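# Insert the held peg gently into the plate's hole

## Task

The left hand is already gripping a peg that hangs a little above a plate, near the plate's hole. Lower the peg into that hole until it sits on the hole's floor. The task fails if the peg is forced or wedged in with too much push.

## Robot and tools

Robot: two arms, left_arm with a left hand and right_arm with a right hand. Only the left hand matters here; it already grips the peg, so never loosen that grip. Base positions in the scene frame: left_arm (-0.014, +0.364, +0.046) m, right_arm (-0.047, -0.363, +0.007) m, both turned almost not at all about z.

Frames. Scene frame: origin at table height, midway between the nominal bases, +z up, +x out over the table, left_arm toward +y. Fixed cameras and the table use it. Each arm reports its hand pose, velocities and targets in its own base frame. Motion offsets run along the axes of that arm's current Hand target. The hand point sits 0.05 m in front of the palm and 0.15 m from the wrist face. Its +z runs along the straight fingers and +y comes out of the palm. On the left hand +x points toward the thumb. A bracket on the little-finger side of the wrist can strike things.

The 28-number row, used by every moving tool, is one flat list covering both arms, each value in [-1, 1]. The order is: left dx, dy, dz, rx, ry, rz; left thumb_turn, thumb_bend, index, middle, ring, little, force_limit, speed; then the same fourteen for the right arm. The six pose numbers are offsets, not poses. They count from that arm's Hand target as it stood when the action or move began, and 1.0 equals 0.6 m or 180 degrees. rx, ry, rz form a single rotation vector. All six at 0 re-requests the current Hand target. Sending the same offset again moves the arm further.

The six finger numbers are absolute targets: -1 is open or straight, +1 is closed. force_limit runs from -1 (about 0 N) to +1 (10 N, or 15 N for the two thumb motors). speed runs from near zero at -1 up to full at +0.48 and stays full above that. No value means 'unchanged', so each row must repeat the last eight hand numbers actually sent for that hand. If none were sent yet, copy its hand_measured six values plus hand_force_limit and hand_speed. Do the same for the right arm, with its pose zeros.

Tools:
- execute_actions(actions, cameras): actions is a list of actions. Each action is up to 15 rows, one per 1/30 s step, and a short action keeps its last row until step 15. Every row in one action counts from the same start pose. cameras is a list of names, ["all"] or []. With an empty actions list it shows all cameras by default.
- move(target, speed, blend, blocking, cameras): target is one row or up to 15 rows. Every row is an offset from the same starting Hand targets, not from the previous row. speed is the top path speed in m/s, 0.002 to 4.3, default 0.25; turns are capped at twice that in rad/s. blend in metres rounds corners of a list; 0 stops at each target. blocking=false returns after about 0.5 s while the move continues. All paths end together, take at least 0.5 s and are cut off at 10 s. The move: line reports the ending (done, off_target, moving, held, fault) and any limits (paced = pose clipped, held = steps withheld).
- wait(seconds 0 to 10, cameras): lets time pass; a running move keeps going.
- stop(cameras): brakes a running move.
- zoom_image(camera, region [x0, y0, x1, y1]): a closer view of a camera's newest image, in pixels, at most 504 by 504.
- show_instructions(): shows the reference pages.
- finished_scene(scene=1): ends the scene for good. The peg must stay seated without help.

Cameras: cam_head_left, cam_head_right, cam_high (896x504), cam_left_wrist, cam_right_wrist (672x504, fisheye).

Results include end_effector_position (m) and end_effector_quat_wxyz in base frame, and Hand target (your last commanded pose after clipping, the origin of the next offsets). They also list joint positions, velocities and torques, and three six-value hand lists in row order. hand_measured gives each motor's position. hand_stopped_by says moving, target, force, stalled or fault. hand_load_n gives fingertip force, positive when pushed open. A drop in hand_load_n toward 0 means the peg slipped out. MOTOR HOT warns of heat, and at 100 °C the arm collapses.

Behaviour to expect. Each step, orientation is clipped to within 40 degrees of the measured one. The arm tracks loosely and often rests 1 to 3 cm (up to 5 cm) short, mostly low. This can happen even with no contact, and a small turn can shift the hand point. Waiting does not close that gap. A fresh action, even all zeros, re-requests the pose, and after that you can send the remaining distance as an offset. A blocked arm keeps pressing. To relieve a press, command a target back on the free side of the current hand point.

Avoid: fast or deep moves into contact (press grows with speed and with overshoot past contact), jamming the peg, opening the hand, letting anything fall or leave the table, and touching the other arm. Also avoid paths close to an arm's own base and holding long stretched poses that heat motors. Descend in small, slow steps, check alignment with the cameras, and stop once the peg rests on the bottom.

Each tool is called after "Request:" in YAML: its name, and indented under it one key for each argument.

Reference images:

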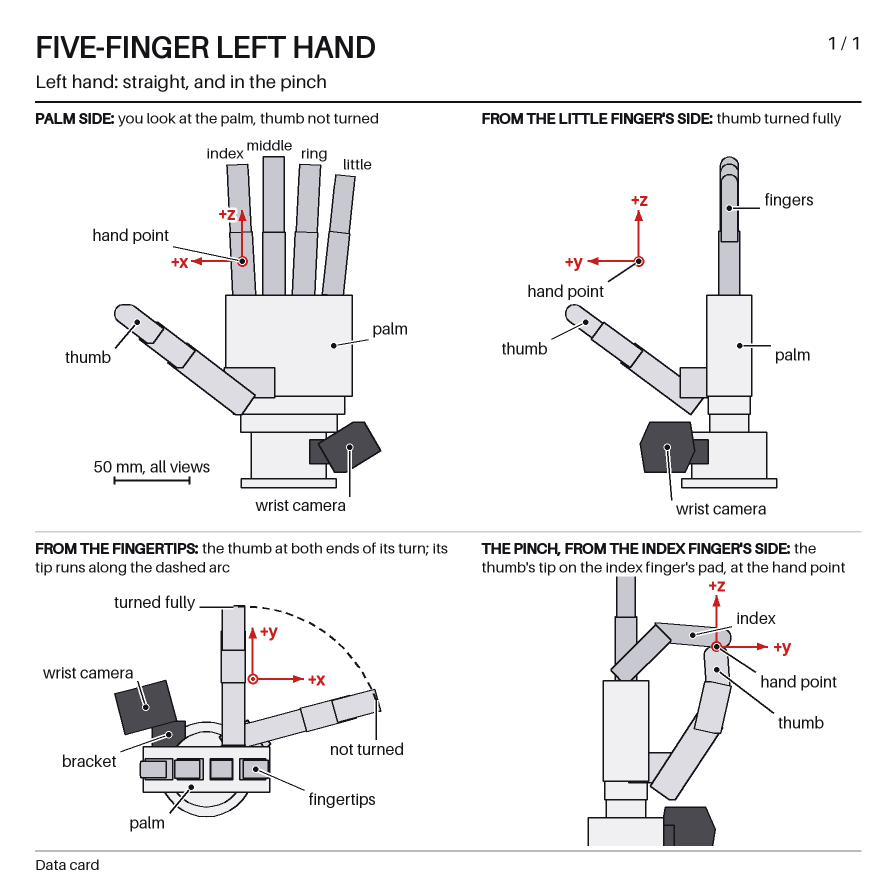

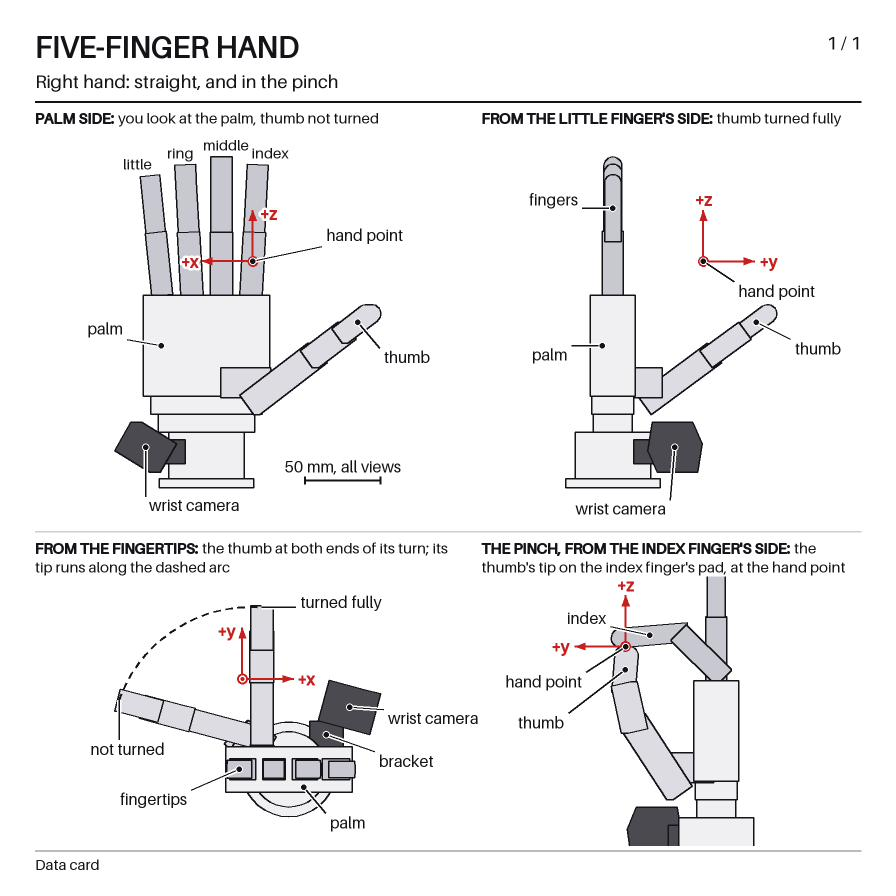

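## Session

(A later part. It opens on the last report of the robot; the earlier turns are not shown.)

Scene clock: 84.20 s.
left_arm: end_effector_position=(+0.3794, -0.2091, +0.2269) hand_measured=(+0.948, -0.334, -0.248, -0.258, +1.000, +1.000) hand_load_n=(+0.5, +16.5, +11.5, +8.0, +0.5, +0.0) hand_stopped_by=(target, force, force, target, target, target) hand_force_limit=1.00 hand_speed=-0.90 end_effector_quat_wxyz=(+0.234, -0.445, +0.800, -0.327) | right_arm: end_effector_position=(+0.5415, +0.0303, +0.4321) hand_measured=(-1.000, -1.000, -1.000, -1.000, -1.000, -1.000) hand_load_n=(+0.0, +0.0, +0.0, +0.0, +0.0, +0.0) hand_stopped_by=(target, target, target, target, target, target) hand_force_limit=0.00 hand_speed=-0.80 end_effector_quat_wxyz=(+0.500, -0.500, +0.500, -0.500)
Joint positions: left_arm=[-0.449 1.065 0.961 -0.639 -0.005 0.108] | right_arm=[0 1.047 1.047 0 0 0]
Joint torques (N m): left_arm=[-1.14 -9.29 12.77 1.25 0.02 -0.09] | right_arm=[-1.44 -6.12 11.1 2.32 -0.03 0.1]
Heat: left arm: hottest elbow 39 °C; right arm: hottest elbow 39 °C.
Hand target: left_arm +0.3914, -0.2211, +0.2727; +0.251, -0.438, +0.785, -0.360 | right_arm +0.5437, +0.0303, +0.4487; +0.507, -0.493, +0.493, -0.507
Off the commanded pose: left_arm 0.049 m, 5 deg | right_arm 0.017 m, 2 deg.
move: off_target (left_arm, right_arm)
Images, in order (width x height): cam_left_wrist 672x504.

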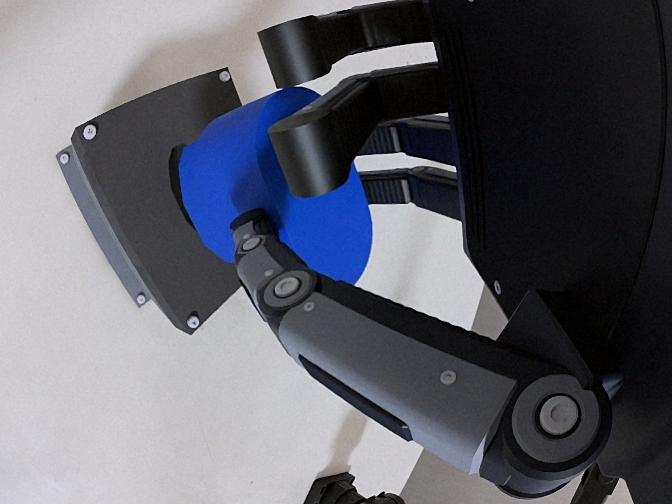

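Request:
move:
  target: [0.0127,0.1238,0.1008,-0.0095,0,0,0.948,-0.326,-0.246,-0.256,1,1,1,-0.9,0,0,0,0,0,0,-1,-1,-1,-1,-1,-1,0,-0.8]
  speed: 0.06
  cameras: ["cam_left_wrist"]

Request:
zoom_image:
  camera: "cam_left_wrist"
  region: [165, 130, 215, 190]

Request:
zoom_image:
  camera: "cam_left_wrist"
  region: [170, 190, 240, 270]

Scene clock: 90.57 s.
left_arm: end_effector_position=(+0.3902, -0.2145, +0.1758) hand_measured=(+0.948, -0.334, -0.248, -0.258, +1.000, +1.000) hand_load_n=(+0.5, +16.0, +11.0, +8.0, +0.0, +0.0) hand_stopped_by=(target, force, force, target, target, target) hand_force_limit=1.00 hand_speed=-0.90 end_effector_quat_wxyz=(+0.243, -0.443, +0.794, -0.338) | right_arm: end_effector_position=(+0.5415, +0.0303, +0.4321) hand_measured=(-1.000, -1.000, -1.000, -1.000, -1.000, -1.000) hand_load_n=(+0.0, +0.0, +0.0, +0.0, +0.0, +0.0) hand_stopped_by=(target, target, target, target, target, target) hand_force_limit=0.00 hand_speed=-0.80 end_effector_quat_wxyz=(+0.500, -0.500, +0.500, -0.500)
Joint positions: left_arm=[-0.451 1.11 0.843 -0.445 -0.008 0.106] | right_arm=[0 1.047 1.047 0 0 0]
Joint torques (N m): left_arm=[-1.44 -7.82 7.32 2.67 -0.06 -0.11] | right_arm=[-1.44 -6.24 11.11 2.32 -0.02 0.1]
Heat: left arm: hottest elbow 40 °C; right arm: hottest elbow 39 °C.
Hand target: left_arm +0.3929, -0.2220, +0.1765; +0.244, -0.441, +0.790, -0.348 | right_arm +0.5437, +0.0303, +0.4487; +0.507, -0.493, +0.493, -0.507
Off the commanded pose: left_arm 0.008 m, 1 deg | right_arm 0.017 m, 2 deg.
move: off_target (right_arm)
Images, in order (width x height): cam_left_wrist 672x504.

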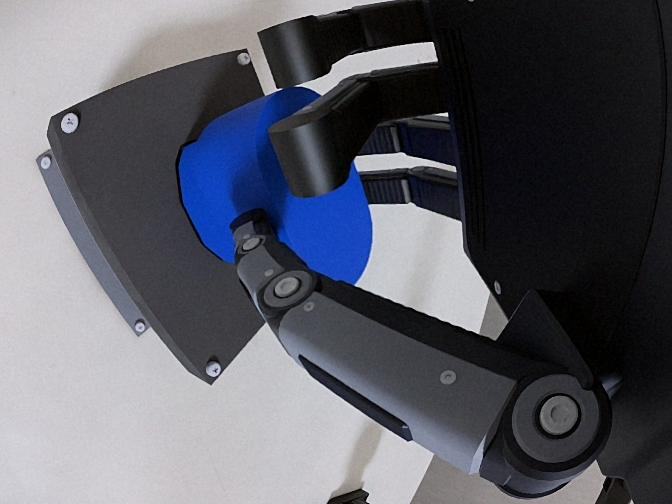

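Scaled by 8.400 from the camera's 672x504 image, which has a finer 960x720 frame.

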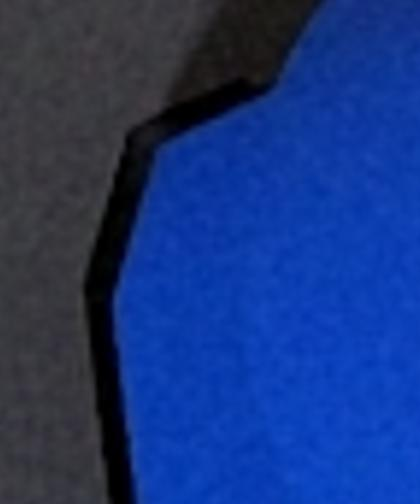

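Scaled by 6.300 from the camera's 672x504 image, which has a finer 960x720 frame.

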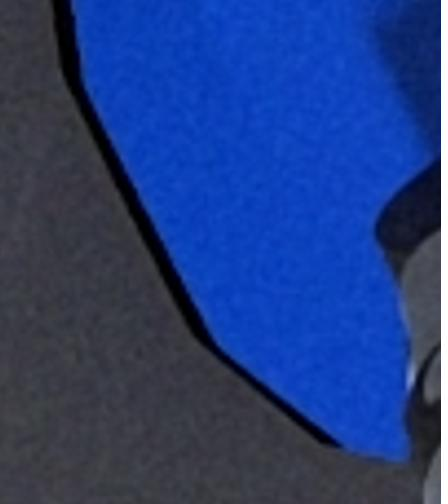

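Request:
move:
  target: [-0.0012,0.0022,0.0013,0,-0.0019,-0.0009,0.948,-0.326,-0.246,-0.256,1,1,1,-0.9,0,0,0,0,0,0,-1,-1,-1,-1,-1,-1,0,-0.8]
  speed: 0.01
  cameras: ["cam_left_wrist"]

Request:
zoom_image:
  camera: "cam_left_wrist"
  region: [165, 130, 215, 190]

Request:
zoom_image:
  camera: "cam_left_wrist"
  region: [170, 190, 240, 270]

Scene clock: 92.43 s.
left_arm: end_effector_position=(+0.3916, -0.2141, +0.1764) hand_measured=(+0.948, -0.334, -0.248, -0.258, +1.000, +1.000) hand_load_n=(+0.5, +16.5, +11.0, +8.0, +0.0, +0.0) hand_stopped_by=(target, force, force, target, target, target) hand_force_limit=1.00 hand_speed=-0.90 end_effector_quat_wxyz=(+0.246, -0.444, +0.793, -0.338) | right_arm: end_effector_position=(+0.5415, +0.0303, +0.4321) hand_measured=(-1.000, -1.000, -1.000, -1.000, -1.000, -1.000) hand_load_n=(+0.0, +0.0, +0.0, +0.0, +0.0, +0.0) hand_stopped_by=(target, target, target, target, target, target) hand_force_limit=0.00 hand_speed=-0.80 end_effector_quat_wxyz=(+0.500, -0.500, +0.500, -0.500)
Joint positions: left_arm=[-0.451 1.11 0.843 -0.441 -0.014 0.105] | right_arm=[0 1.047 1.047 0 0 0]
Joint torques (N m): left_arm=[-1.44 -7.94 7.04 2.8 -0.07 -0.12] | right_arm=[-1.38 -6.3 11.1 2.32 -0.02 0.1]
Heat: left arm: hottest elbow 40 °C; right arm: hottest elbow 39 °C.
Hand target: left_arm +0.3931, -0.2211, +0.1750; +0.246, -0.443, +0.789, -0.347 | right_arm +0.5437, +0.0303, +0.4487; +0.507, -0.493, +0.493, -0.507
Off the commanded pose: left_arm 0.007 m, 1 deg | right_arm 0.017 m, 2 deg.
move: off_target (right_arm)
Images, in order (width x height): cam_left_wrist 672x504.

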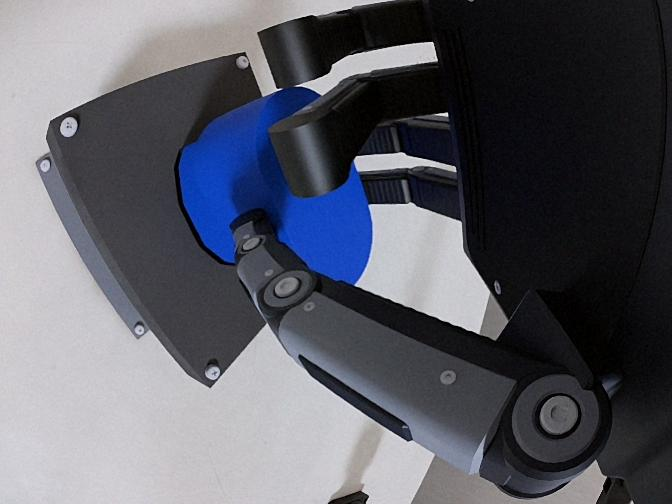

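Scaled by 8.400 from the camera's 672x504 image, which has a finer 960x720 frame.

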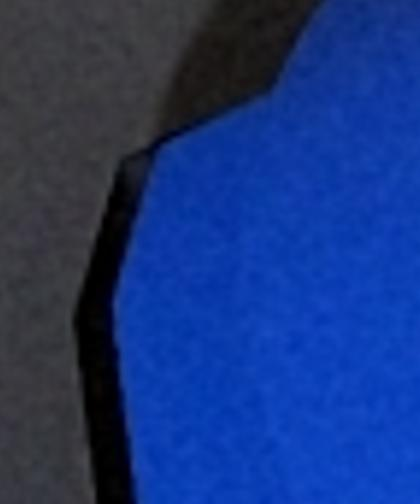

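Scaled by 6.300 from the camera's 672x504 image, which has a finer 960x720 frame.

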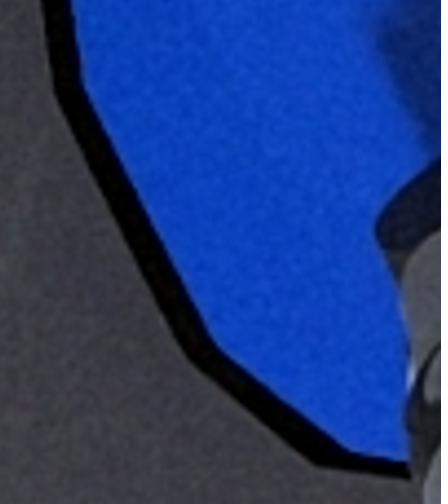

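Request:
move:
  target: [0.0003,0.0035,0.0022,0,0,0,0.948,-0.326,-0.246,-0.256,1,1,1,-0.9,0,0,0,0,0,0,-1,-1,-1,-1,-1,-1,0,-0.8]
  speed: 0.02
  cameras: ["cam_left_wrist"]

Request:
zoom_image:
  camera: "cam_left_wrist"
  region: [165, 130, 215, 190]

Request:
zoom_image:
  camera: "cam_left_wrist"
  region: [170, 190, 240, 270]

Scene clock: 93.83 s.
left_arm: end_effector_position=(+0.3905, -0.2135, +0.1729) hand_measured=(+0.948, -0.334, -0.248, -0.258, +1.000, +1.000) hand_load_n=(+0.5, +16.0, +11.5, +8.0, +0.0, +0.0) hand_stopped_by=(target, force, force, target, target, target) hand_force_limit=1.00 hand_speed=-0.90 end_effector_quat_wxyz=(+0.245, -0.444, +0.793, -0.338) | right_arm: end_effector_position=(+0.5415, +0.0303, +0.4321) hand_measured=(-1.000, -1.000, -1.000, -1.000, -1.000, -1.000) hand_load_n=(-0.5, +0.0, +0.0, +0.0, -0.5, +0.0) hand_stopped_by=(target, target, target, target, target, target) hand_force_limit=0.00 hand_speed=-0.80 end_effector_quat_wxyz=(+0.500, -0.500, +0.500, -0.500)
Joint positions: left_arm=[-0.451 1.11 0.834 -0.433 -0.015 0.105] | right_arm=[0 1.047 1.047 0 0 0]
Joint torques (N m): left_arm=[-1.32 -7.65 7.17 2.61 -0.05 -0.12] | right_arm=[-1.44 -6.18 11.08 2.33 -0.02 0.1]
Heat: left arm: hottest elbow 40 °C; right arm: hottest elbow 39 °C.
Hand target: left_arm +0.3929, -0.2209, +0.1725; +0.246, -0.443, +0.789, -0.347 | right_arm +0.5437, +0.0303, +0.4487; +0.507, -0.493, +0.493, -0.507
Off the commanded pose: left_arm 0.008 m, 1 deg | right_arm 0.017 m, 2 deg.
move: off_target (right_arm)
Images, in order (width x height): cam_left_wrist 672x504.

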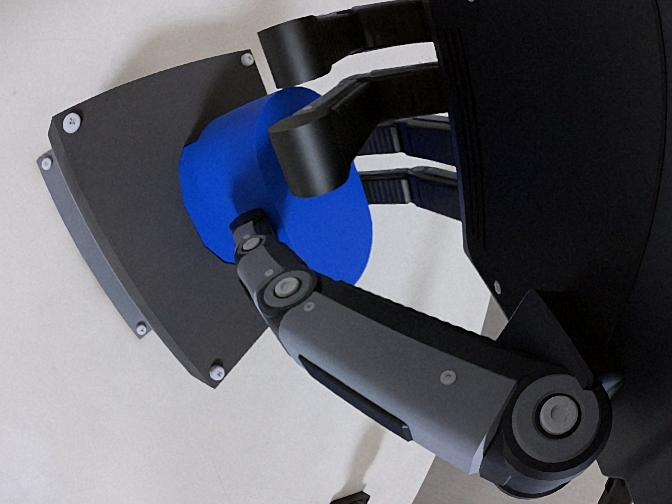

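Scaled by 8.400 from the camera's 672x504 image, which has a finer 960x720 frame.

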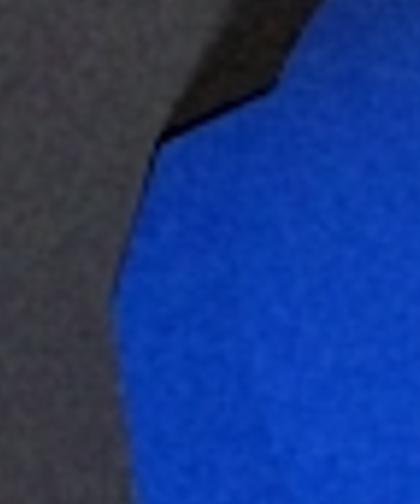

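Scaled by 6.300 from the camera's 672x504 image, which has a finer 960x720 frame.

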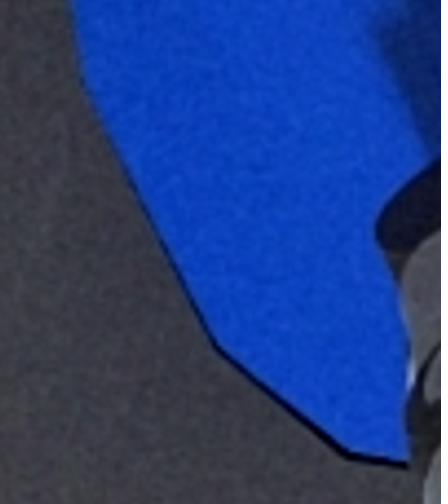

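Request:
move:
  target: [0.0001,-0.0012,0.0018,0,0,0,0.948,-0.326,-0.246,-0.256,1,1,1,-0.9,0,0,0,0,0,0,-1,-1,-1,-1,-1,-1,0,-0.8]
  speed: 0.02
  cameras: ["cam_left_wrist"]

Request:
zoom_image:
  camera: "cam_left_wrist"
  region: [165, 130, 215, 190]

Request:
zoom_image:
  camera: "cam_left_wrist"
  region: [170, 190, 240, 270]

Scene clock: 95.20 s.
left_arm: end_effector_position=(+0.3908, -0.2139, +0.1720) hand_measured=(+0.948, -0.334, -0.248, -0.258, +1.000, +1.000) hand_load_n=(+0.5, +16.5, +11.5, +8.0, +0.0, +0.0) hand_stopped_by=(target, force, force, target, target, target) hand_force_limit=1.00 hand_speed=-0.90 end_effector_quat_wxyz=(+0.245, -0.444, +0.793, -0.337) | right_arm: end_effector_position=(+0.5415, +0.0303, +0.4321) hand_measured=(-1.000, -1.000, -1.000, -1.000, -1.000, -1.000) hand_load_n=(+0.0, +0.0, +0.0, +0.0, +0.0, +0.0) hand_stopped_by=(target, target, target, target, target, target) hand_force_limit=0.00 hand_speed=-0.80 end_effector_quat_wxyz=(+0.500, -0.500, +0.500, -0.500)
Joint positions: left_arm=[-0.451 1.113 0.834 -0.432 -0.015 0.105] | right_arm=[0 1.047 1.047 0 0 0]
Joint torques (N m): left_arm=[-1.49 -7.77 7.41 2.66 -0.08 -0.11] | right_arm=[-1.38 -6.24 11.11 2.3 -0.02 0.1]
Heat: left arm: hottest elbow 40 °C; right arm: hottest elbow 39 °C.
Hand target: left_arm +0.3939, -0.2216, +0.1725; +0.246, -0.443, +0.789, -0.347 | right_arm +0.5437, +0.0303, +0.4487; +0.507, -0.493, +0.493, -0.507
Off the commanded pose: left_arm 0.008 m, 1 deg | right_arm 0.017 m, 2 deg.
move: off_target (right_arm)
Images, in order (width x height): cam_left_wrist 672x504.

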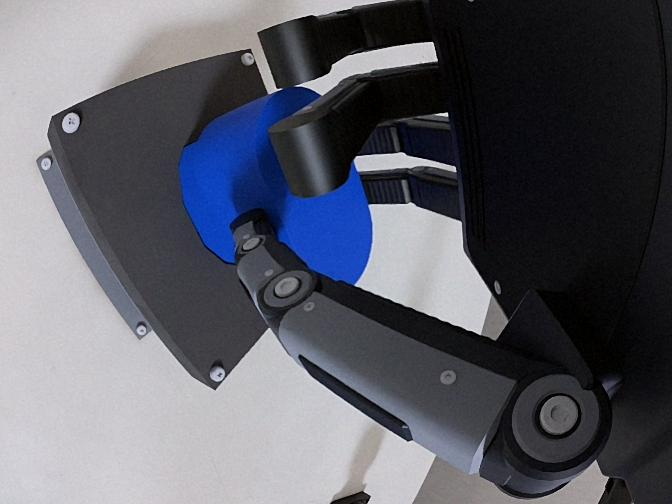

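Scaled by 8.400 from the camera's 672x504 image, which has a finer 960x720 frame.

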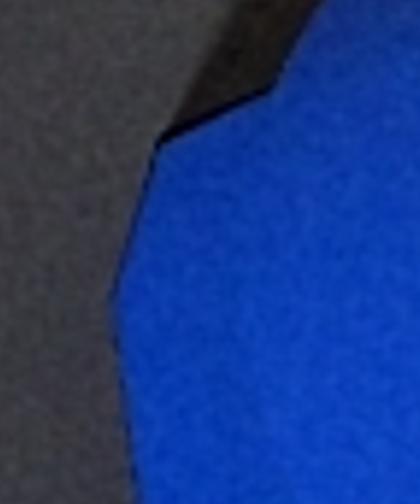

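Scaled by 6.300 from the camera's 672x504 image, which has a finer 960x720 frame.

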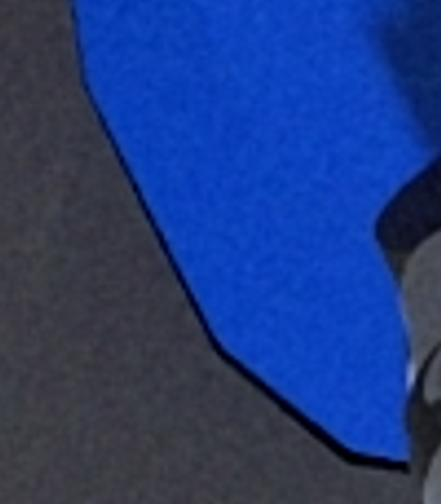

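Request:
move:
  target: [0.0003,0.003,0.0029,0,0,0,0.948,-0.326,-0.246,-0.256,1,1,1,-0.9,0,0,0,0,0,0,-1,-1,-1,-1,-1,-1,0,-0.8]
  speed: 0.02
  cameras: ["cam_left_wrist"]

Request:
zoom_image:
  camera: "cam_left_wrist"
  region: [165, 130, 215, 190]

Request:
zoom_image:
  camera: "cam_left_wrist"
  region: [170, 190, 240, 270]

Scene clock: 96.20 s.
left_arm: end_effector_position=(+0.3924, -0.2146, +0.1721) hand_measured=(+0.948, -0.334, -0.248, -0.258, +1.000, +1.000) hand_load_n=(+0.0, +16.0, +11.0, +8.0, +0.0, +0.0) hand_stopped_by=(target, force, force, target, target, target) hand_force_limit=1.00 hand_speed=-0.90 end_effector_quat_wxyz=(+0.246, -0.444, +0.792, -0.339) | right_arm: end_effector_position=(+0.5415, +0.0303, +0.4321) hand_measured=(-1.000, -1.000, -1.000, -1.000, -1.000, -1.000) hand_load_n=(-0.5, +0.0, +0.0, +0.0, +0.0, +0.0) hand_stopped_by=(target, target, target, target, target, target) hand_force_limit=0.00 hand_speed=-0.80 end_effector_quat_wxyz=(+0.500, -0.500, +0.500, -0.500)
Joint positions: left_arm=[-0.451 1.116 0.834 -0.425 -0.015 0.105] | right_arm=[0 1.047 1.047 0 0 0]
Joint torques (N m): left_arm=[-1.38 -7.59 7.06 2.7 -0.07 -0.11] | right_arm=[-1.38 -6.18 11.08 2.32 -0.02 0.1]
Heat: left arm: hottest elbow 40 °C; right arm: hottest elbow 39 °C.
Hand target: left_arm +0.3941, -0.2217, +0.1700; +0.246, -0.443, +0.789, -0.347 | right_arm +0.5437, +0.0303, +0.4487; +0.507, -0.493, +0.493, -0.507
Off the commanded pose: left_arm 0.008 m, 1 deg | right_arm 0.017 m, 2 deg.
move: off_target (right_arm)
Images, in order (width x height): cam_left_wrist 672x504.

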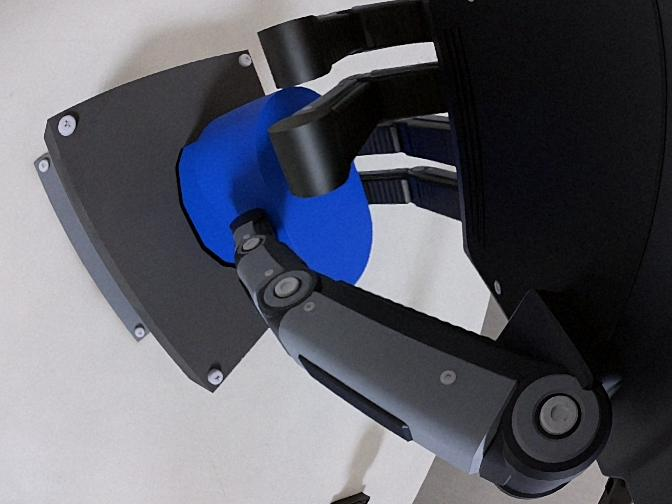

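Scaled by 8.400 from the camera's 672x504 image, which has a finer 960x720 frame.

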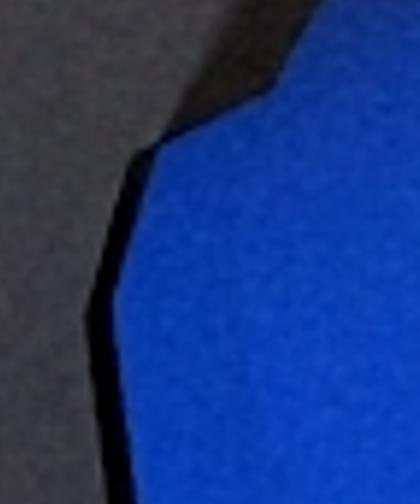

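Scaled by 6.300 from the camera's 672x504 image, which has a finer 960x720 frame.

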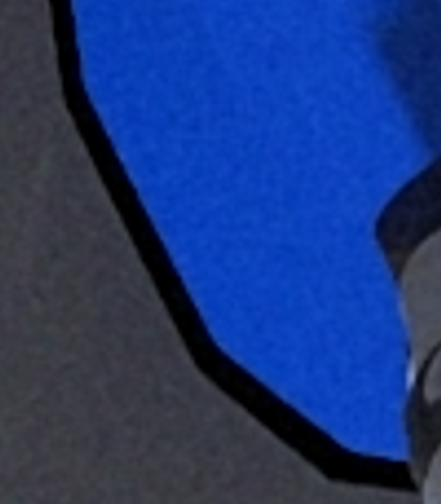

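Request:
move:
  target: [-0.0133,-0.129,-0.1047,0,0,0,0.948,-0.326,-0.246,-0.256,1,1,1,-0.9,0,0,0,0,0,0,-1,-1,-1,-1,-1,-1,0,-0.8]
  speed: 0.08

Scene clock: 99.23 s.
left_arm: end_effector_position=(+0.3827, -0.2106, +0.2249) hand_measured=(+0.948, -0.334, -0.248, -0.258, +1.000, +1.000) hand_load_n=(+0.5, +16.0, +11.5, +8.0, +0.0, +0.0) hand_stopped_by=(target, force, force, target, target, target) hand_force_limit=1.00 hand_speed=-0.90 end_effector_quat_wxyz=(+0.229, -0.451, +0.803, -0.315) | right_arm: end_effector_position=(+0.5415, +0.0303, +0.4321) hand_measured=(-1.000, -1.000, -1.000, -1.000, -1.000, -1.000) hand_load_n=(-0.5, +0.0, +0.0, +0.0, +0.0, +0.0) hand_stopped_by=(target, target, target, target, target, target) hand_force_limit=0.00 hand_speed=-0.80 end_effector_quat_wxyz=(+0.500, -0.500, +0.500, -0.500)
Joint positions: left_arm=[-0.453 1.092 0.986 -0.665 -0.015 0.102] | right_arm=[0 1.047 1.047 0 0 0]
Joint torques (N m): left_arm=[-1.14 -9.7 12.74 1.13 -0.05 -0.07] | right_arm=[-1.38 -6.36 11.1 2.32 -0.02 0.1]
Heat: left arm: hottest elbow 40 °C; right arm: hottest elbow 40 °C.
Hand target: left_arm +0.3951, -0.2224, +0.2699; +0.246, -0.443, +0.789, -0.347 | right_arm +0.5437, +0.0303, +0.4487; +0.507, -0.493, +0.493, -0.507
Off the commanded pose: left_arm 0.048 m, 5 deg | right_arm 0.017 m, 2 deg.
move: off_target (left_arm, right_arm)

Request:
move:
  target:
    - [0.0111,0.1054,0.0878,0,0,0,0.948,-0.326,-0.246,-0.256,1,1,1,-0.9,0,0,0,0,0,0,-1,-1,-1,-1,-1,-1,0,-0.8]
    - [0.0134,0.1314,0.1040,0,0,0,0.948,-0.326,-0.246,-0.256,1,1,1,-0.9,0,0,0,0,0,0,-1,-1,-1,-1,-1,-1,0,-0.8]
  speed: [0.06,0.02]
  blend: [0.005,0]
  cameras: ["cam_left_wrist"]

Request:
zoom_image:
  camera: "cam_left_wrist"
  region: [165, 130, 215, 190]

Request:
zoom_image:
  camera: "cam_left_wrist"
  region: [170, 190, 240, 270]

Scene clock: 102.47 s.
left_arm: end_effector_position=(+0.3911, -0.2146, +0.1714) hand_measured=(+0.948, -0.334, -0.248, -0.258, +1.000, +1.000) hand_load_n=(+0.0, +16.5, +11.0, +8.0, +0.0, +0.0) hand_stopped_by=(target, force, force, target, target, target) hand_force_limit=1.00 hand_speed=-0.90 end_effector_quat_wxyz=(+0.246, -0.445, +0.791, -0.340) | right_arm: end_effector_position=(+0.5415, +0.0303, +0.4321) hand_measured=(-1.000, -1.000, -1.000, -1.000, -1.000, -1.000) hand_load_n=(+0.0, +0.0, +0.0, +0.0, +0.0, +0.0) hand_stopped_by=(target, target, target, target, target, target) hand_force_limit=0.00 hand_speed=-0.80 end_effector_quat_wxyz=(+0.500, -0.500, +0.500, -0.500)
Joint positions: left_arm=[-0.453 1.112 0.829 -0.421 -0.015 0.102] | right_arm=[0 1.047 1.047 0 0 0]
Joint torques (N m): left_arm=[-1.14 -7.71 7.13 2.58 -0.04 -0.07] | right_arm=[-1.32 -6.24 11.08 2.3 -0.02 0.09]
Heat: left arm: hottest elbow 41 °C; right arm: hottest elbow 40 °C.
Hand target: left_arm +0.3929, -0.2211, +0.1691; +0.246, -0.443, +0.789, -0.347 | right_arm +0.5437, +0.0303, +0.4487; +0.507, -0.493, +0.493, -0.507
Off the commanded pose: left_arm 0.007 m, 1 deg | right_arm 0.017 m, 2 deg.
move: off_target (right_arm)
Images, in order (width x height): cam_left_wrist 672x504.

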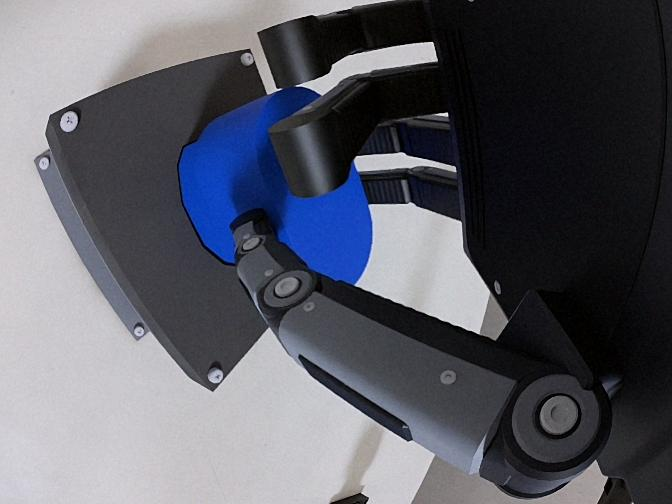

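Scaled by 8.400 from the camera's 672x504 image, which has a finer 960x720 frame.

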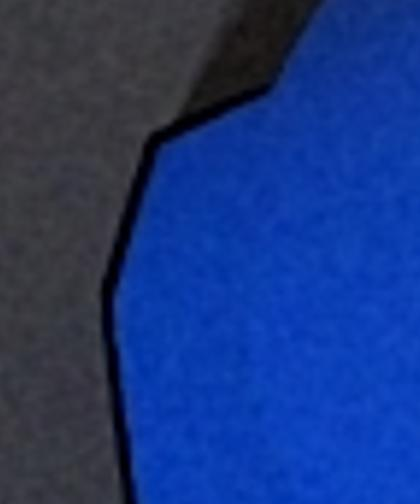

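Scaled by 6.300 from the camera's 672x504 image, which has a finer 960x720 frame.

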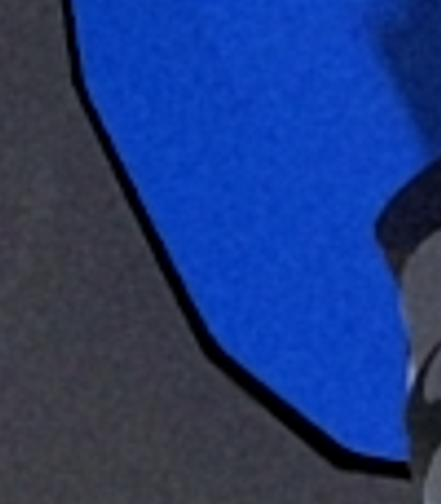

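Request:
move:
  target: [-0.0133,-0.129,-0.1047,0,0,0,0.948,-0.326,-0.246,-0.256,1,1,1,-0.9,0,0,0,0,0,0,-1,-1,-1,-1,-1,-1,0,-0.8]
  speed: 0.08
  cameras: ["cam_left_wrist"]

Request:
zoom_image:
  camera: "cam_left_wrist"
  region: [165, 130, 215, 190]

Request:
zoom_image:
  camera: "cam_left_wrist"
  region: [170, 190, 240, 270]

Request:
zoom_image:
  camera: "cam_left_wrist"
  region: [250, 80, 330, 160]

Scene clock: 106.43 s.
left_arm: end_effector_position=(+0.3816, -0.2101, +0.2243) hand_measured=(+0.948, -0.334, -0.248, -0.258, +1.000, +1.000) hand_load_n=(+0.5, +16.0, +11.5, +8.0, +0.0, +0.0) hand_stopped_by=(target, force, force, target, target, target) hand_force_limit=1.00 hand_speed=-0.90 end_effector_quat_wxyz=(+0.229, -0.452, +0.803, -0.315) | right_arm: end_effector_position=(+0.5415, +0.0303, +0.4321) hand_measured=(-1.000, -1.000, -1.000, -1.000, -1.000, -1.000) hand_load_n=(+0.0, +0.0, +0.0, +0.0, -0.5, +0.0) hand_stopped_by=(target, target, target, target, target, target) hand_force_limit=0.00 hand_speed=-0.80 end_effector_quat_wxyz=(+0.500, -0.500, +0.500, -0.500)
Joint positions: left_arm=[-0.453 1.089 0.982 -0.664 -0.016 0.1] | right_arm=[0 1.047 1.047 0 0 0]
Joint torques (N m): left_arm=[-1.32 -9.47 12.74 1.16 -0.01 -0.07] | right_arm=[-1.44 -6.3 11.07 2.32 -0.02 0.1]
Heat: left arm: hottest elbow 41 °C; right arm: hottest elbow 40 °C.
Hand target: left_arm +0.3941, -0.2218, +0.2692; +0.246, -0.443, +0.789, -0.347 | right_arm +0.5437, +0.0303, +0.4487; +0.507, -0.493, +0.493, -0.507
Off the commanded pose: left_arm 0.048 m, 5 deg | right_arm 0.017 m, 2 deg.
move: off_target (left_arm, right_arm)
Images, in order (width x height): cam_left_wrist 672x504.

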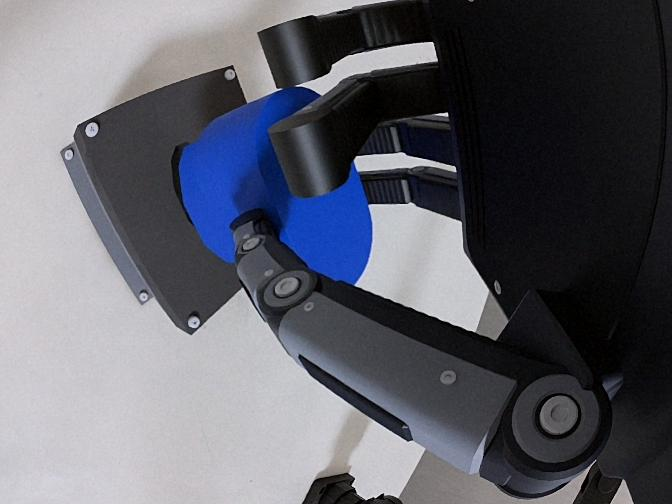

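Scaled by 8.400 from the camera's 672x504 image, which has a finer 960x720 frame.

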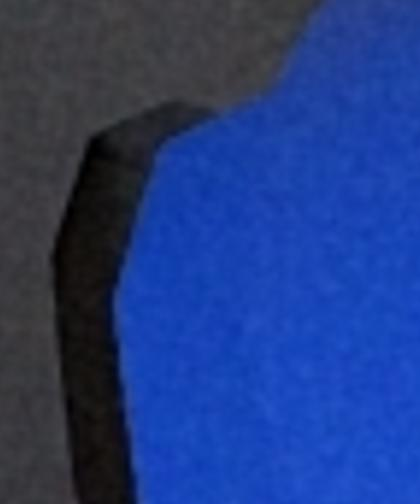

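Scaled by 6.300 from the camera's 672x504 image, which has a finer 960x720 frame.

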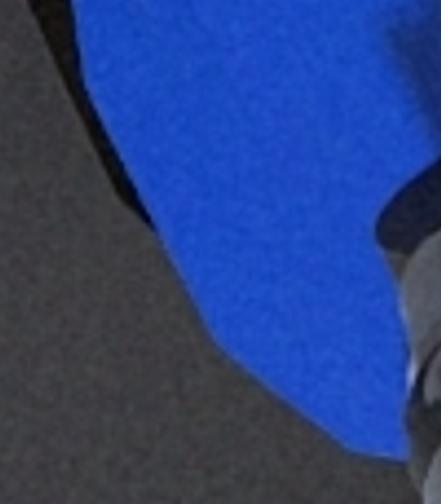

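Scaled by 6.300 from the camera's 672x504 image, which has a finer 960x720 frame.

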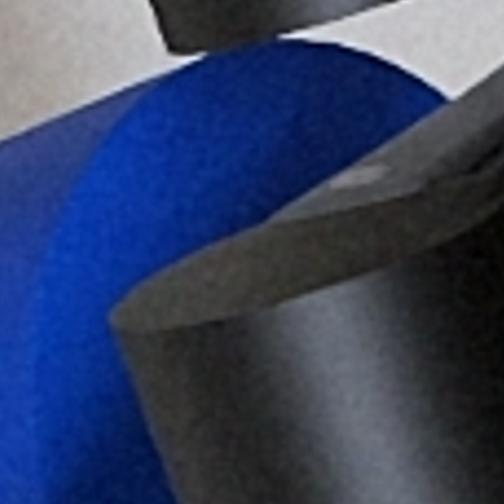

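Request:
move:
  target:
    - [0.0110,0.1037,0.0880,0,0,0,0.948,-0.326,-0.246,-0.256,1,1,1,-0.9,0,0,0,0,0,0,-1,-1,-1,-1,-1,-1,0,-0.8]
    - [0.0135,0.1303,0.1048,0,0,0,0.948,-0.326,-0.246,-0.256,1,1,1,-0.9,0,0,0,0,0,0,-1,-1,-1,-1,-1,-1,0,-0.8]
  speed: [0.06,0.02]
  blend: [0.005,0]
  cameras: ["cam_left_wrist"]

Request:
zoom_image:
  camera: "cam_left_wrist"
  region: [165, 130, 215, 190]

Request:
zoom_image:
  camera: "cam_left_wrist"
  region: [170, 190, 240, 270]

Scene clock: 109.57 s.
left_arm: end_effector_position=(+0.3911, -0.2146, +0.1715) hand_measured=(+0.948, -0.334, -0.248, -0.258, +1.000, +1.000) hand_load_n=(+0.0, +16.5, +11.0, +8.0, +0.0, +0.0) hand_stopped_by=(target, force, force, target, target, target) hand_force_limit=1.00 hand_speed=-0.90 end_effector_quat_wxyz=(+0.247, -0.445, +0.791, -0.341) | right_arm: end_effector_position=(+0.5415, +0.0303, +0.4321) hand_measured=(-1.000, -1.000, -1.000, -1.000, -1.000, -1.000) hand_load_n=(-0.5, +0.0, -0.5, +0.0, +0.0, +0.0) hand_stopped_by=(target, target, target, target, target, target) hand_force_limit=0.00 hand_speed=-0.80 end_effector_quat_wxyz=(+0.500, -0.500, +0.500, -0.500)
Joint positions: left_arm=[-0.453 1.111 0.827 -0.419 -0.016 0.1] | right_arm=[0 1.047 1.047 0 0 0]
Joint torques (N m): left_arm=[-1.2 -7.59 7.06 2.66 -0.02 -0.07] | right_arm=[-1.44 -6.24 11.06 2.3 -0.02 0.1]
Heat: left arm: hottest elbow 41 °C; right arm: hottest elbow 40 °C.
Hand target: left_arm +0.3926, -0.2209, +0.1685; +0.246, -0.443, +0.789, -0.347 | right_arm +0.5437, +0.0303, +0.4487; +0.507, -0.493, +0.493, -0.507
Off the commanded pose: left_arm 0.007 m, 1 deg | right_arm 0.017 m, 2 deg.
move: off_target (right_arm)
Images, in order (width x height): cam_left_wrist 672x504.

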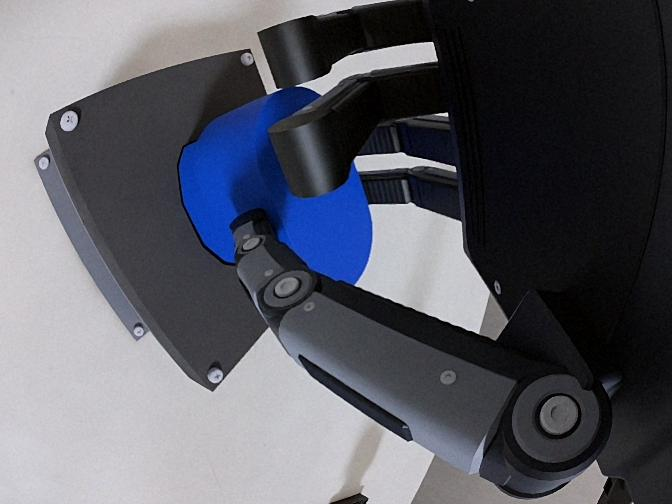

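Scaled by 8.400 from the camera's 672x504 image, which has a finer 960x720 frame.

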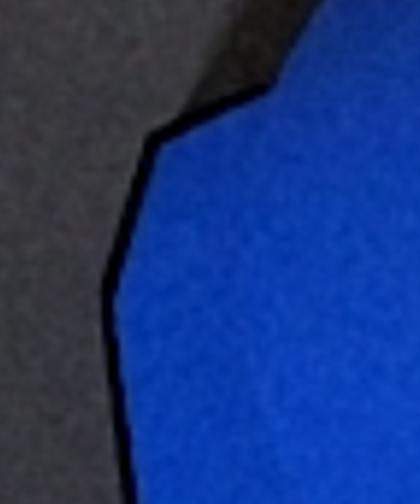

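Scaled by 6.300 from the camera's 672x504 image, which has a finer 960x720 frame.

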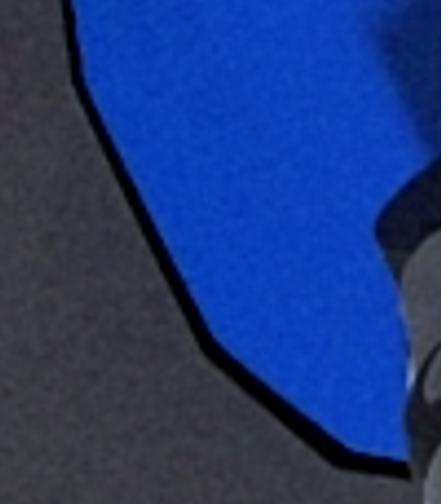

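Request:
move:
  target: [-0.0132,-0.1345,-0.1018,-0.0048,0,0,0.948,-0.326,-0.246,-0.256,1,1,1,-0.9,0,0,0,0,0,0,-1,-1,-1,-1,-1,-1,0,-0.8]
  speed: 0.08
  cameras: ["cam_left_wrist"]

Request:
zoom_image:
  camera: "cam_left_wrist"
  region: [165, 130, 215, 190]

Request:
zoom_image:
  camera: "cam_left_wrist"
  region: [250, 80, 330, 160]

Scene clock: 115.30 s.
left_arm: end_effector_position=(+0.3843, -0.2113, +0.2257) hand_measured=(+0.948, -0.334, -0.248, -0.258, +1.000, +1.000) hand_load_n=(+0.0, +16.0, +11.5, +8.0, +0.0, +0.0) hand_stopped_by=(target, force, force, target, target, target) hand_force_limit=1.00 hand_speed=-0.90 end_effector_quat_wxyz=(+0.225, -0.453, +0.805, -0.310) | right_arm: end_effector_position=(+0.5415, +0.0303, +0.4321) hand_measured=(-1.000, -1.000, -1.000, -1.000, -1.000, -1.000) hand_load_n=(+0.0, +0.0, +0.0, +0.0, +0.0, +0.0) hand_stopped_by=(target, target, target, target, target, target) hand_force_limit=0.00 hand_speed=-0.80 end_effector_quat_wxyz=(+0.500, -0.500, +0.500, -0.500)
Joint positions: left_arm=[-0.453 1.105 1.002 -0.682 -0.017 0.099] | right_arm=[0 1.047 1.047 0 0 0]
Joint torques (N m): left_arm=[-1.38 -9.7 12.7 1.14 -0.07 -0.07] | right_arm=[-1.32 -6.24 11.07 2.32 -0.02 0.1]
Heat: left arm: hottest elbow 41 °C; right arm: hottest elbow 40 °C.
Hand target: left_arm +0.3966, -0.2235, +0.2698; +0.243, -0.445, +0.792, -0.341 | right_arm +0.5437, +0.0303, +0.4487; +0.507, -0.493, +0.493, -0.507
Off the commanded pose: left_arm 0.048 m, 5 deg | right_arm 0.017 m, 2 deg.
move: off_target (left_arm, right_arm)
Images, in order (width x height): cam_left_wrist 672x504.

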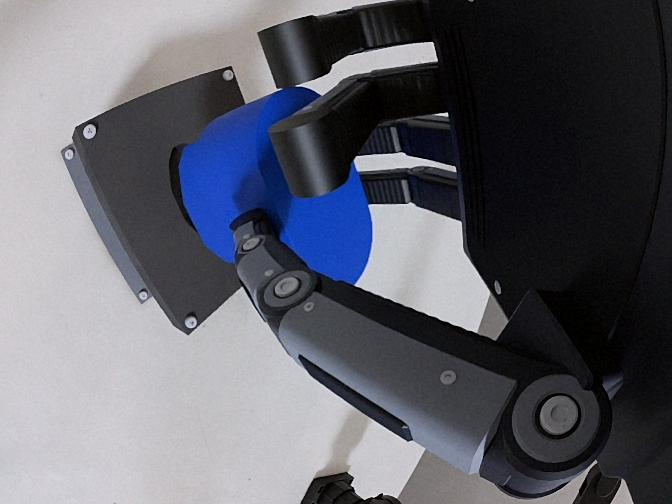

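Scaled by 8.400 from the camera's 672x504 image, which has a finer 960x720 frame.

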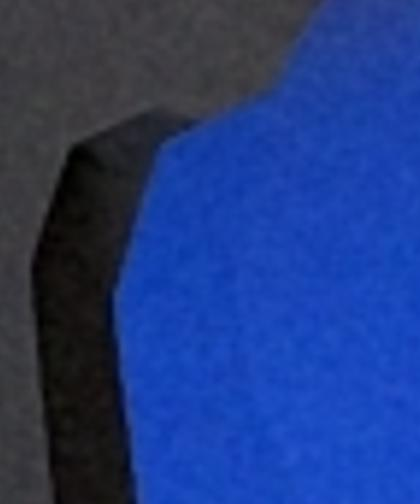

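Scaled by 6.300 from the camera's 672x504 image, which has a finer 960x720 frame.

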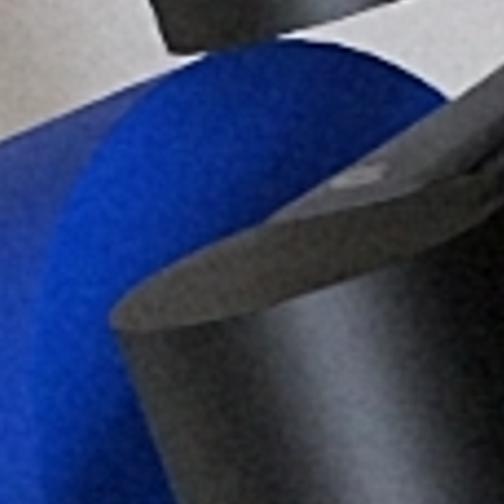

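Request:
move:
  target:
    - [0.0111,0.1045,0.0898,0,0,0,0.948,-0.326,-0.246,-0.256,1,1,1,-0.9,0,0,0,0,0,0,-1,-1,-1,-1,-1,-1,0,-0.8]
    - [0.0128,0.1240,0.1024,0,0,0,0.948,-0.326,-0.246,-0.256,1,1,1,-0.9,0,0,0,0,0,0,-1,-1,-1,-1,-1,-1,0,-0.8]
  speed: [0.06,0.02]
  blend: [0.005,0]
  cameras: ["cam_left_wrist"]

Request:
zoom_image:
  camera: "cam_left_wrist"
  region: [165, 130, 215, 190]

Request:
zoom_image:
  camera: "cam_left_wrist"
  region: [170, 190, 240, 270]

Scene clock: 118.17 s.
left_arm: end_effector_position=(+0.3925, -0.2152, +0.1736) hand_measured=(+0.948, -0.334, -0.248, -0.258, +1.000, +1.000) hand_load_n=(+0.5, +16.0, +11.0, +8.0, +0.0, +0.0) hand_stopped_by=(target, force, force, target, target, target) hand_force_limit=1.00 hand_speed=-0.90 end_effector_quat_wxyz=(+0.241, -0.448, +0.794, -0.332) | right_arm: end_effector_position=(+0.5415, +0.0303, +0.4321) hand_measured=(-1.000, -1.000, -1.000, -1.000, -1.000, -1.000) hand_load_n=(+0.0, +0.0, +0.0, +0.0, +0.0, +0.0) hand_stopped_by=(target, target, target, target, target, target) hand_force_limit=0.00 hand_speed=-0.80 end_effector_quat_wxyz=(+0.500, -0.500, +0.500, -0.500)
Joint positions: left_arm=[-0.453 1.124 0.852 -0.452 -0.018 0.099] | right_arm=[0 1.047 1.047 0 0 0]
Joint torques (N m): left_arm=[-1.32 -7.82 7.25 2.76 -0.05 -0.08] | right_arm=[-1.44 -6.3 11.08 2.32 -0.03 0.1]
Heat: left arm: hottest elbow 41 °C; right arm: hottest elbow 40 °C.
Hand target: left_arm +0.3951, -0.2223, +0.1731; +0.243, -0.445, +0.791, -0.341 | right_arm +0.5437, +0.0303, +0.4487; +0.507, -0.493, +0.493, -0.507
Off the commanded pose: left_arm 0.008 m, 1 deg | right_arm 0.017 m, 2 deg.
move: off_target (right_arm)
Images, in order (width x height): cam_left_wrist 672x504.

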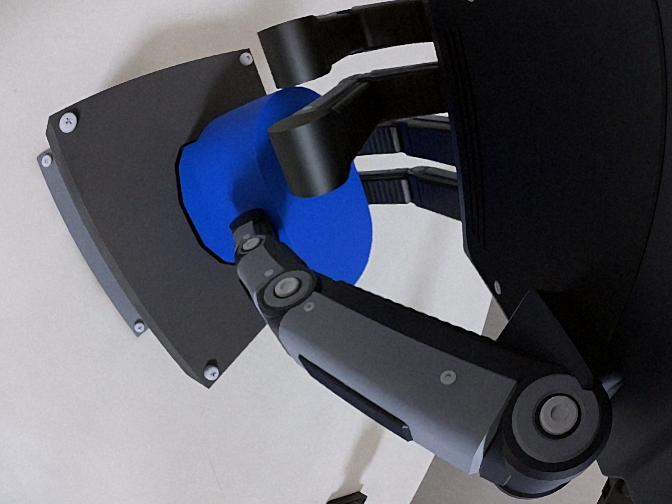

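Scaled by 8.400 from the camera's 672x504 image, which has a finer 960x720 frame.

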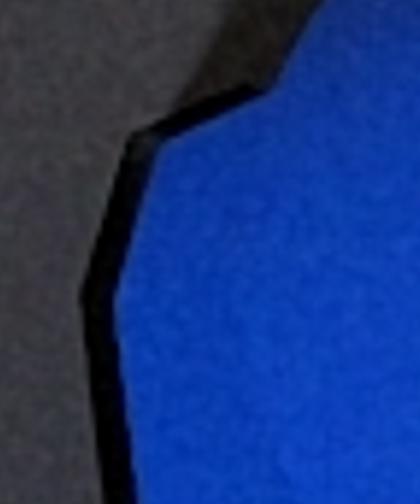

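Scaled by 6.300 from the camera's 672x504 image, which has a finer 960x720 frame.

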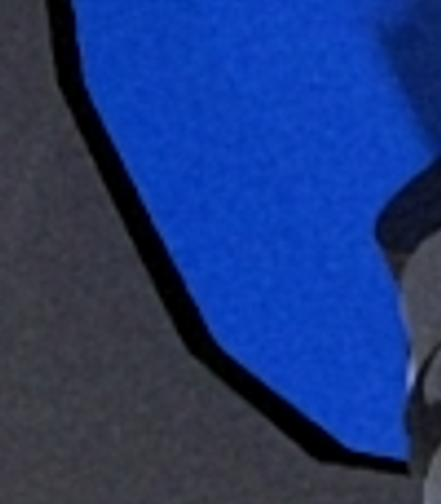

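Request:
move:
  target: [-0.0133,-0.1238,-0.1023,0,-0.0009,-0.0004,0.948,-0.326,-0.246,-0.256,1,1,1,-0.9,0,0,0,0,0,0,-1,-1,-1,-1,-1,-1,0,-0.8]
  speed: 0.08

Scene clock: 120.60 s.
left_arm: end_effector_position=(+0.3844, -0.2110, +0.2250) hand_measured=(+0.948, -0.334, -0.248, -0.258, +1.000, +1.000) hand_load_n=(+0.5, +16.5, +11.5, +8.0, +0.0, +0.0) hand_stopped_by=(target, force, force, target, target, target) hand_force_limit=1.00 hand_speed=-0.90 end_effector_quat_wxyz=(+0.226, -0.454, +0.805, -0.309) | right_arm: end_effector_position=(+0.5415, +0.0303, +0.4321) hand_measured=(-1.000, -1.000, -1.000, -1.000, -1.000, -1.000) hand_load_n=(+0.0, +0.0, +0.0, -0.5, +0.0, +0.0) hand_stopped_by=(target, target, target, target, target, target) hand_force_limit=0.00 hand_speed=-0.80 end_effector_quat_wxyz=(+0.500, -0.500, +0.500, -0.500)
Joint positions: left_arm=[-0.453 1.106 1.001 -0.681 -0.02 0.098] | right_arm=[0 1.047 1.047 0 0 0]
Joint torques (N m): left_arm=[-1.44 -9.82 12.77 1.07 -0.07 -0.08] | right_arm=[-1.44 -6.24 11.1 2.32 -0.03 0.1]
Heat: left arm: hottest elbow 41 °C; right arm: hottest elbow 40 °C.
Hand target: left_arm +0.3967, -0.2231, +0.2698; +0.244, -0.446, +0.791, -0.341 | right_arm +0.5437, +0.0303, +0.4487; +0.507, -0.493, +0.493, -0.507
Off the commanded pose: left_arm 0.048 m, 5 deg | right_arm 0.017 m, 2 deg.
move: off_target (left_arm, right_arm)


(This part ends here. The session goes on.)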